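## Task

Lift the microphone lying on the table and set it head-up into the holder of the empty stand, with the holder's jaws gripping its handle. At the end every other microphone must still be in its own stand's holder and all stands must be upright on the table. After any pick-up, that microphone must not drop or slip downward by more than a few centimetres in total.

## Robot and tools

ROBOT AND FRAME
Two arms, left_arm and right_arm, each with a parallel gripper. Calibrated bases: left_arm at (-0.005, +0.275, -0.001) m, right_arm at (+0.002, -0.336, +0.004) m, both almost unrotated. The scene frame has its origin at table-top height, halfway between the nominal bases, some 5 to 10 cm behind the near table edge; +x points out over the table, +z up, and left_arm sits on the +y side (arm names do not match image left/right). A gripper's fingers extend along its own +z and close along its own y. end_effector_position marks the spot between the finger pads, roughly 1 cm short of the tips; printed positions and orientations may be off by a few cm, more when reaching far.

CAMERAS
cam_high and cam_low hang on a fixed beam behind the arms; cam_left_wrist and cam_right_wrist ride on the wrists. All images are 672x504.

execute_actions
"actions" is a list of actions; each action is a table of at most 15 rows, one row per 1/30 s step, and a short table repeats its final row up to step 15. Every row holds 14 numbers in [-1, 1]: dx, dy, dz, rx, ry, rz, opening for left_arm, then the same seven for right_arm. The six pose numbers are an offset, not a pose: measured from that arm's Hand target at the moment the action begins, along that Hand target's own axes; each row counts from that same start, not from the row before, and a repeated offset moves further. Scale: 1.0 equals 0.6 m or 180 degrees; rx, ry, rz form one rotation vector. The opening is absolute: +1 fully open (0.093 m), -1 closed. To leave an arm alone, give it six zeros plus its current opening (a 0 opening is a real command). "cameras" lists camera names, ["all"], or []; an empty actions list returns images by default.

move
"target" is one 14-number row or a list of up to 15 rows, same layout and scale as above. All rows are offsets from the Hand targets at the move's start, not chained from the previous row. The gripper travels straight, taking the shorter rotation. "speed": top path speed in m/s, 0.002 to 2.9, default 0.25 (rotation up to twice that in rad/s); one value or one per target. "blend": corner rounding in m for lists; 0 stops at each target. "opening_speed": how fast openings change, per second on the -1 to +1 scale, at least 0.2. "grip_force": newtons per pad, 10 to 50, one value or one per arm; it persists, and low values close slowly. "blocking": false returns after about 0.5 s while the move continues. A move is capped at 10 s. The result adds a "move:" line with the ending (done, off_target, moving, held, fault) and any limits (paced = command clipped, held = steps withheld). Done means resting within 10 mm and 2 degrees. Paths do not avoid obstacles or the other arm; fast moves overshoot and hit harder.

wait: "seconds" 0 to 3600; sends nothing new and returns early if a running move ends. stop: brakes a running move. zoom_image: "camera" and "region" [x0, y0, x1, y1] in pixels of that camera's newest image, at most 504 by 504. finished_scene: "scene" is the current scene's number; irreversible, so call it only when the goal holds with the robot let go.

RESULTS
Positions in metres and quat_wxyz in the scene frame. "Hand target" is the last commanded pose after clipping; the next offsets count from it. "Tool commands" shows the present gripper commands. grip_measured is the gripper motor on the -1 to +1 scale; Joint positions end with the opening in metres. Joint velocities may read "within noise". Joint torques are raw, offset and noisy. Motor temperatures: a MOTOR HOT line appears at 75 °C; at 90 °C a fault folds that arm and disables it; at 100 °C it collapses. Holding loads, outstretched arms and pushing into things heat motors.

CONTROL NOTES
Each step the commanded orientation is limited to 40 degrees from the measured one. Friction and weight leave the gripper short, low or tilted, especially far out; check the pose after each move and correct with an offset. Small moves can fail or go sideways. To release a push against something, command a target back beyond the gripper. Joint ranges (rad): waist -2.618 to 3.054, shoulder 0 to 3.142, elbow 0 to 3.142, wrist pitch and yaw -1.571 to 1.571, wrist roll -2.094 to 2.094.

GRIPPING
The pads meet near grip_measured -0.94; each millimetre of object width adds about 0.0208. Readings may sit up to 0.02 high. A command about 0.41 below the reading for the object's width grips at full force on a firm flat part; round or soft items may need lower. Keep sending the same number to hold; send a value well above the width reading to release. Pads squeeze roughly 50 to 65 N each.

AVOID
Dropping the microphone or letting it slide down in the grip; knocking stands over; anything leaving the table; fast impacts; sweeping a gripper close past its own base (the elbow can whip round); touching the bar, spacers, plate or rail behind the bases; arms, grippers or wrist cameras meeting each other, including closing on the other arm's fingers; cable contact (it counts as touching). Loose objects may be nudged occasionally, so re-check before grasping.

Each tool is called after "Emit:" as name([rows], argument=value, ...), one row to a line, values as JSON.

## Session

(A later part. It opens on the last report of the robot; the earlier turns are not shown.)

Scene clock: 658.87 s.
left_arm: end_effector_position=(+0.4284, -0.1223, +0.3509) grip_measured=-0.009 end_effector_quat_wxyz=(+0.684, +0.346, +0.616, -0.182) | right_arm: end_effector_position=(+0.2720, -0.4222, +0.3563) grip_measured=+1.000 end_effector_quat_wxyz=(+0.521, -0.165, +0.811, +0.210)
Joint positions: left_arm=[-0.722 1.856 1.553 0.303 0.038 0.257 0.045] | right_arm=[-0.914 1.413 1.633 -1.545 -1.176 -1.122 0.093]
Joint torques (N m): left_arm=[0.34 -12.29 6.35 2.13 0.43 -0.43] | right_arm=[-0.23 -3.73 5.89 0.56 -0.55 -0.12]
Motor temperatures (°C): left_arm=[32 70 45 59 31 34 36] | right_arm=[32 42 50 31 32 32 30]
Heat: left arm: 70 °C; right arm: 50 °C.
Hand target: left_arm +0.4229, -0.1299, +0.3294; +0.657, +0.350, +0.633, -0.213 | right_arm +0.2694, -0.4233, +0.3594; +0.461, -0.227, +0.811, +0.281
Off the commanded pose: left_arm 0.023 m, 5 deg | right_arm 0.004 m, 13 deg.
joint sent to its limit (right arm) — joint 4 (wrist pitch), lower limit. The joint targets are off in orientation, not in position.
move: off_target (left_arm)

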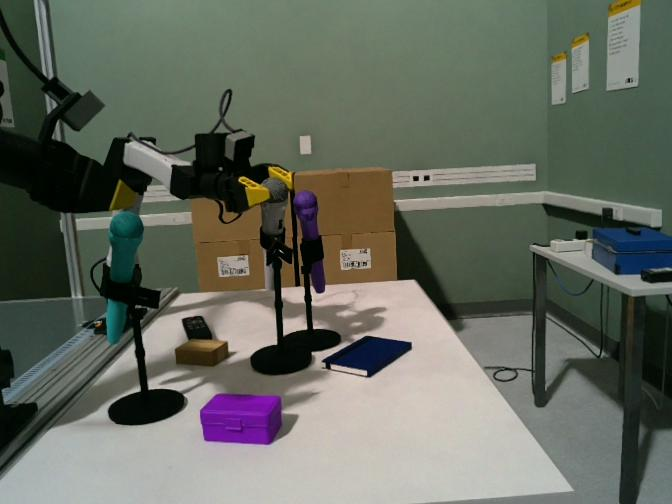

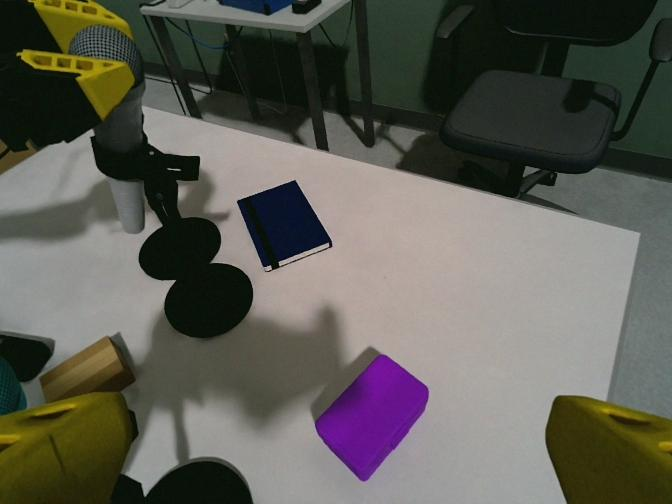

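Emit:
move(target=[-0.025,0.01,-0.005,0,0,0,-0.5,0,0,0,0,0,0,1], speed=0.05)

Emit:
move([
  [0,0,0,0,0,0,0.6,0,0,0,0,0,0,1],
  [-0.13,0,0,0,0,0,0.6,0,0,0,0,0,0,1],
  [-0.13,0,-0.3,0,0,0,0.6,0,0,0,0,0,0,1],
], opening_speed=0.4, speed=0.15, cameras=["all"])

Emit:
zoom_image(camera="cam_low", region=[210, 110, 350, 390])

Scene clock: 670.90 s.
left_arm: end_effector_position=(+0.4299, -0.1207, +0.3516) grip_measured=-0.009 end_effector_quat_wxyz=(+0.682, +0.346, +0.617, -0.185) | right_arm: end_effector_position=(+0.2720, -0.4222, +0.3563) grip_measured=+1.000 end_effector_quat_wxyz=(+0.521, -0.165, +0.811, +0.210)
Joint positions: left_arm=[-0.715 1.856 1.56 0.293 0.049 0.251 0.045] | right_arm=[-0.914 1.413 1.633 -1.545 -1.176 -1.122 0.093]
Joint torques (N m): left_arm=[0.34 -13.19 9.72 1.65 0.31 -0.29] | right_arm=[-0.23 -3.74 5.64 0.54 -0.53 -0.07]
Motor temperatures (°C): left_arm=[32 73 45 56 31 34 36] | right_arm=[32 42 50 31 32 32 30]
Heat: left arm: 73 °C; right arm: 50 °C.
Hand target: left_arm +0.4236, -0.1262, +0.3454; +0.657, +0.350, +0.633, -0.213 | right_arm +0.2694, -0.4233, +0.3594; +0.461, -0.227, +0.811, +0.281
Off the commanded pose: left_arm 0.010 m, 5 deg | right_arm 0.004 m, 13 deg.
joint sent to its limit (right arm) — joint 4 (wrist pitch), lower limit. The joint targets are off in orientation, not in position.
move: off_target (left_arm)

Scene clock: 677.53 s.
left_arm: end_effector_position=(+0.2939, -0.0087, +0.4376) grip_measured=+0.599 end_effector_quat_wxyz=(+0.668, +0.348, +0.624, -0.207) | right_arm: end_effector_position=(+0.2720, -0.4222, +0.3563) grip_measured=+1.000 end_effector_quat_wxyz=(+0.521, -0.165, +0.811, +0.210)
Joint positions: left_arm=[-0.723 1.23 1.317 -0.109 0.074 0.216 0.074] | right_arm=[-0.914 1.413 1.633 -1.545 -1.176 -1.122 0.093]
Joint torques (N m): left_arm=[1.03 -5.94 7.86 1.98 0.12 0.01] | right_arm=[-0.23 -3.74 5.7 0.55 -0.52 -0.09]
Motor temperatures (°C): left_arm=[32 73 45 56 31 34 36] | right_arm=[32 42 50 31 32 32 30]
Heat: left arm: 73 °C; right arm: 50 °C.
Hand target: left_arm +0.2923, -0.0077, +0.4305; +0.657, +0.350, +0.633, -0.213 | right_arm +0.2694, -0.4233, +0.3594; +0.461, -0.227, +0.811, +0.281
Off the commanded pose: left_arm 0.007 m, 2 deg | right_arm 0.004 m, 13 deg.
joint sent to its limit (right arm) — joint 4 (wrist pitch), lower limit. The joint targets are off in orientation, not in position.
move: done

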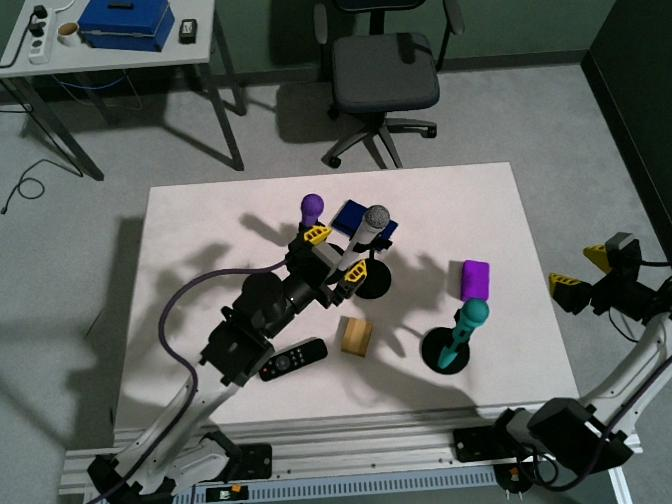

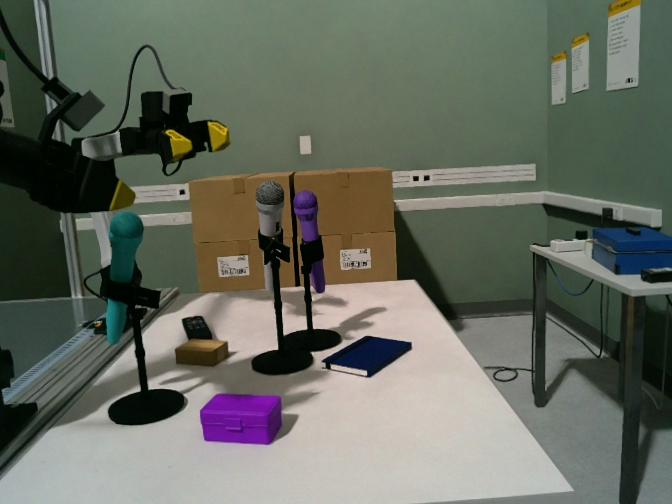

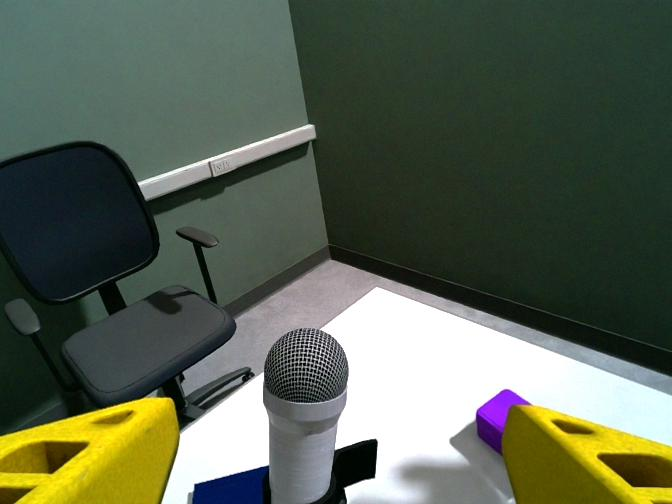

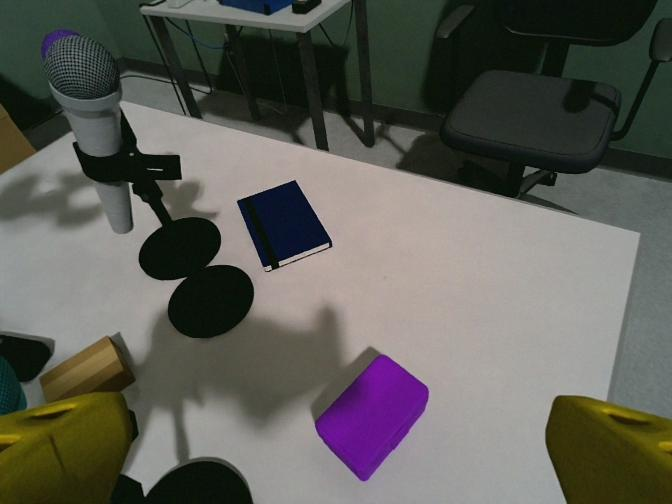

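Scaled by 1.800.

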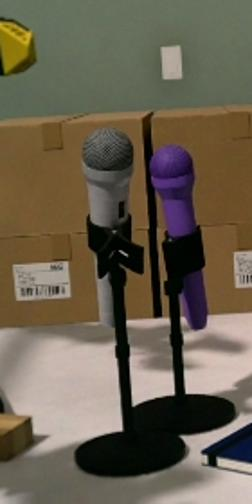

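All in place.

Emit:
finished_scene(scene=2)

The scene is finished: the task was done.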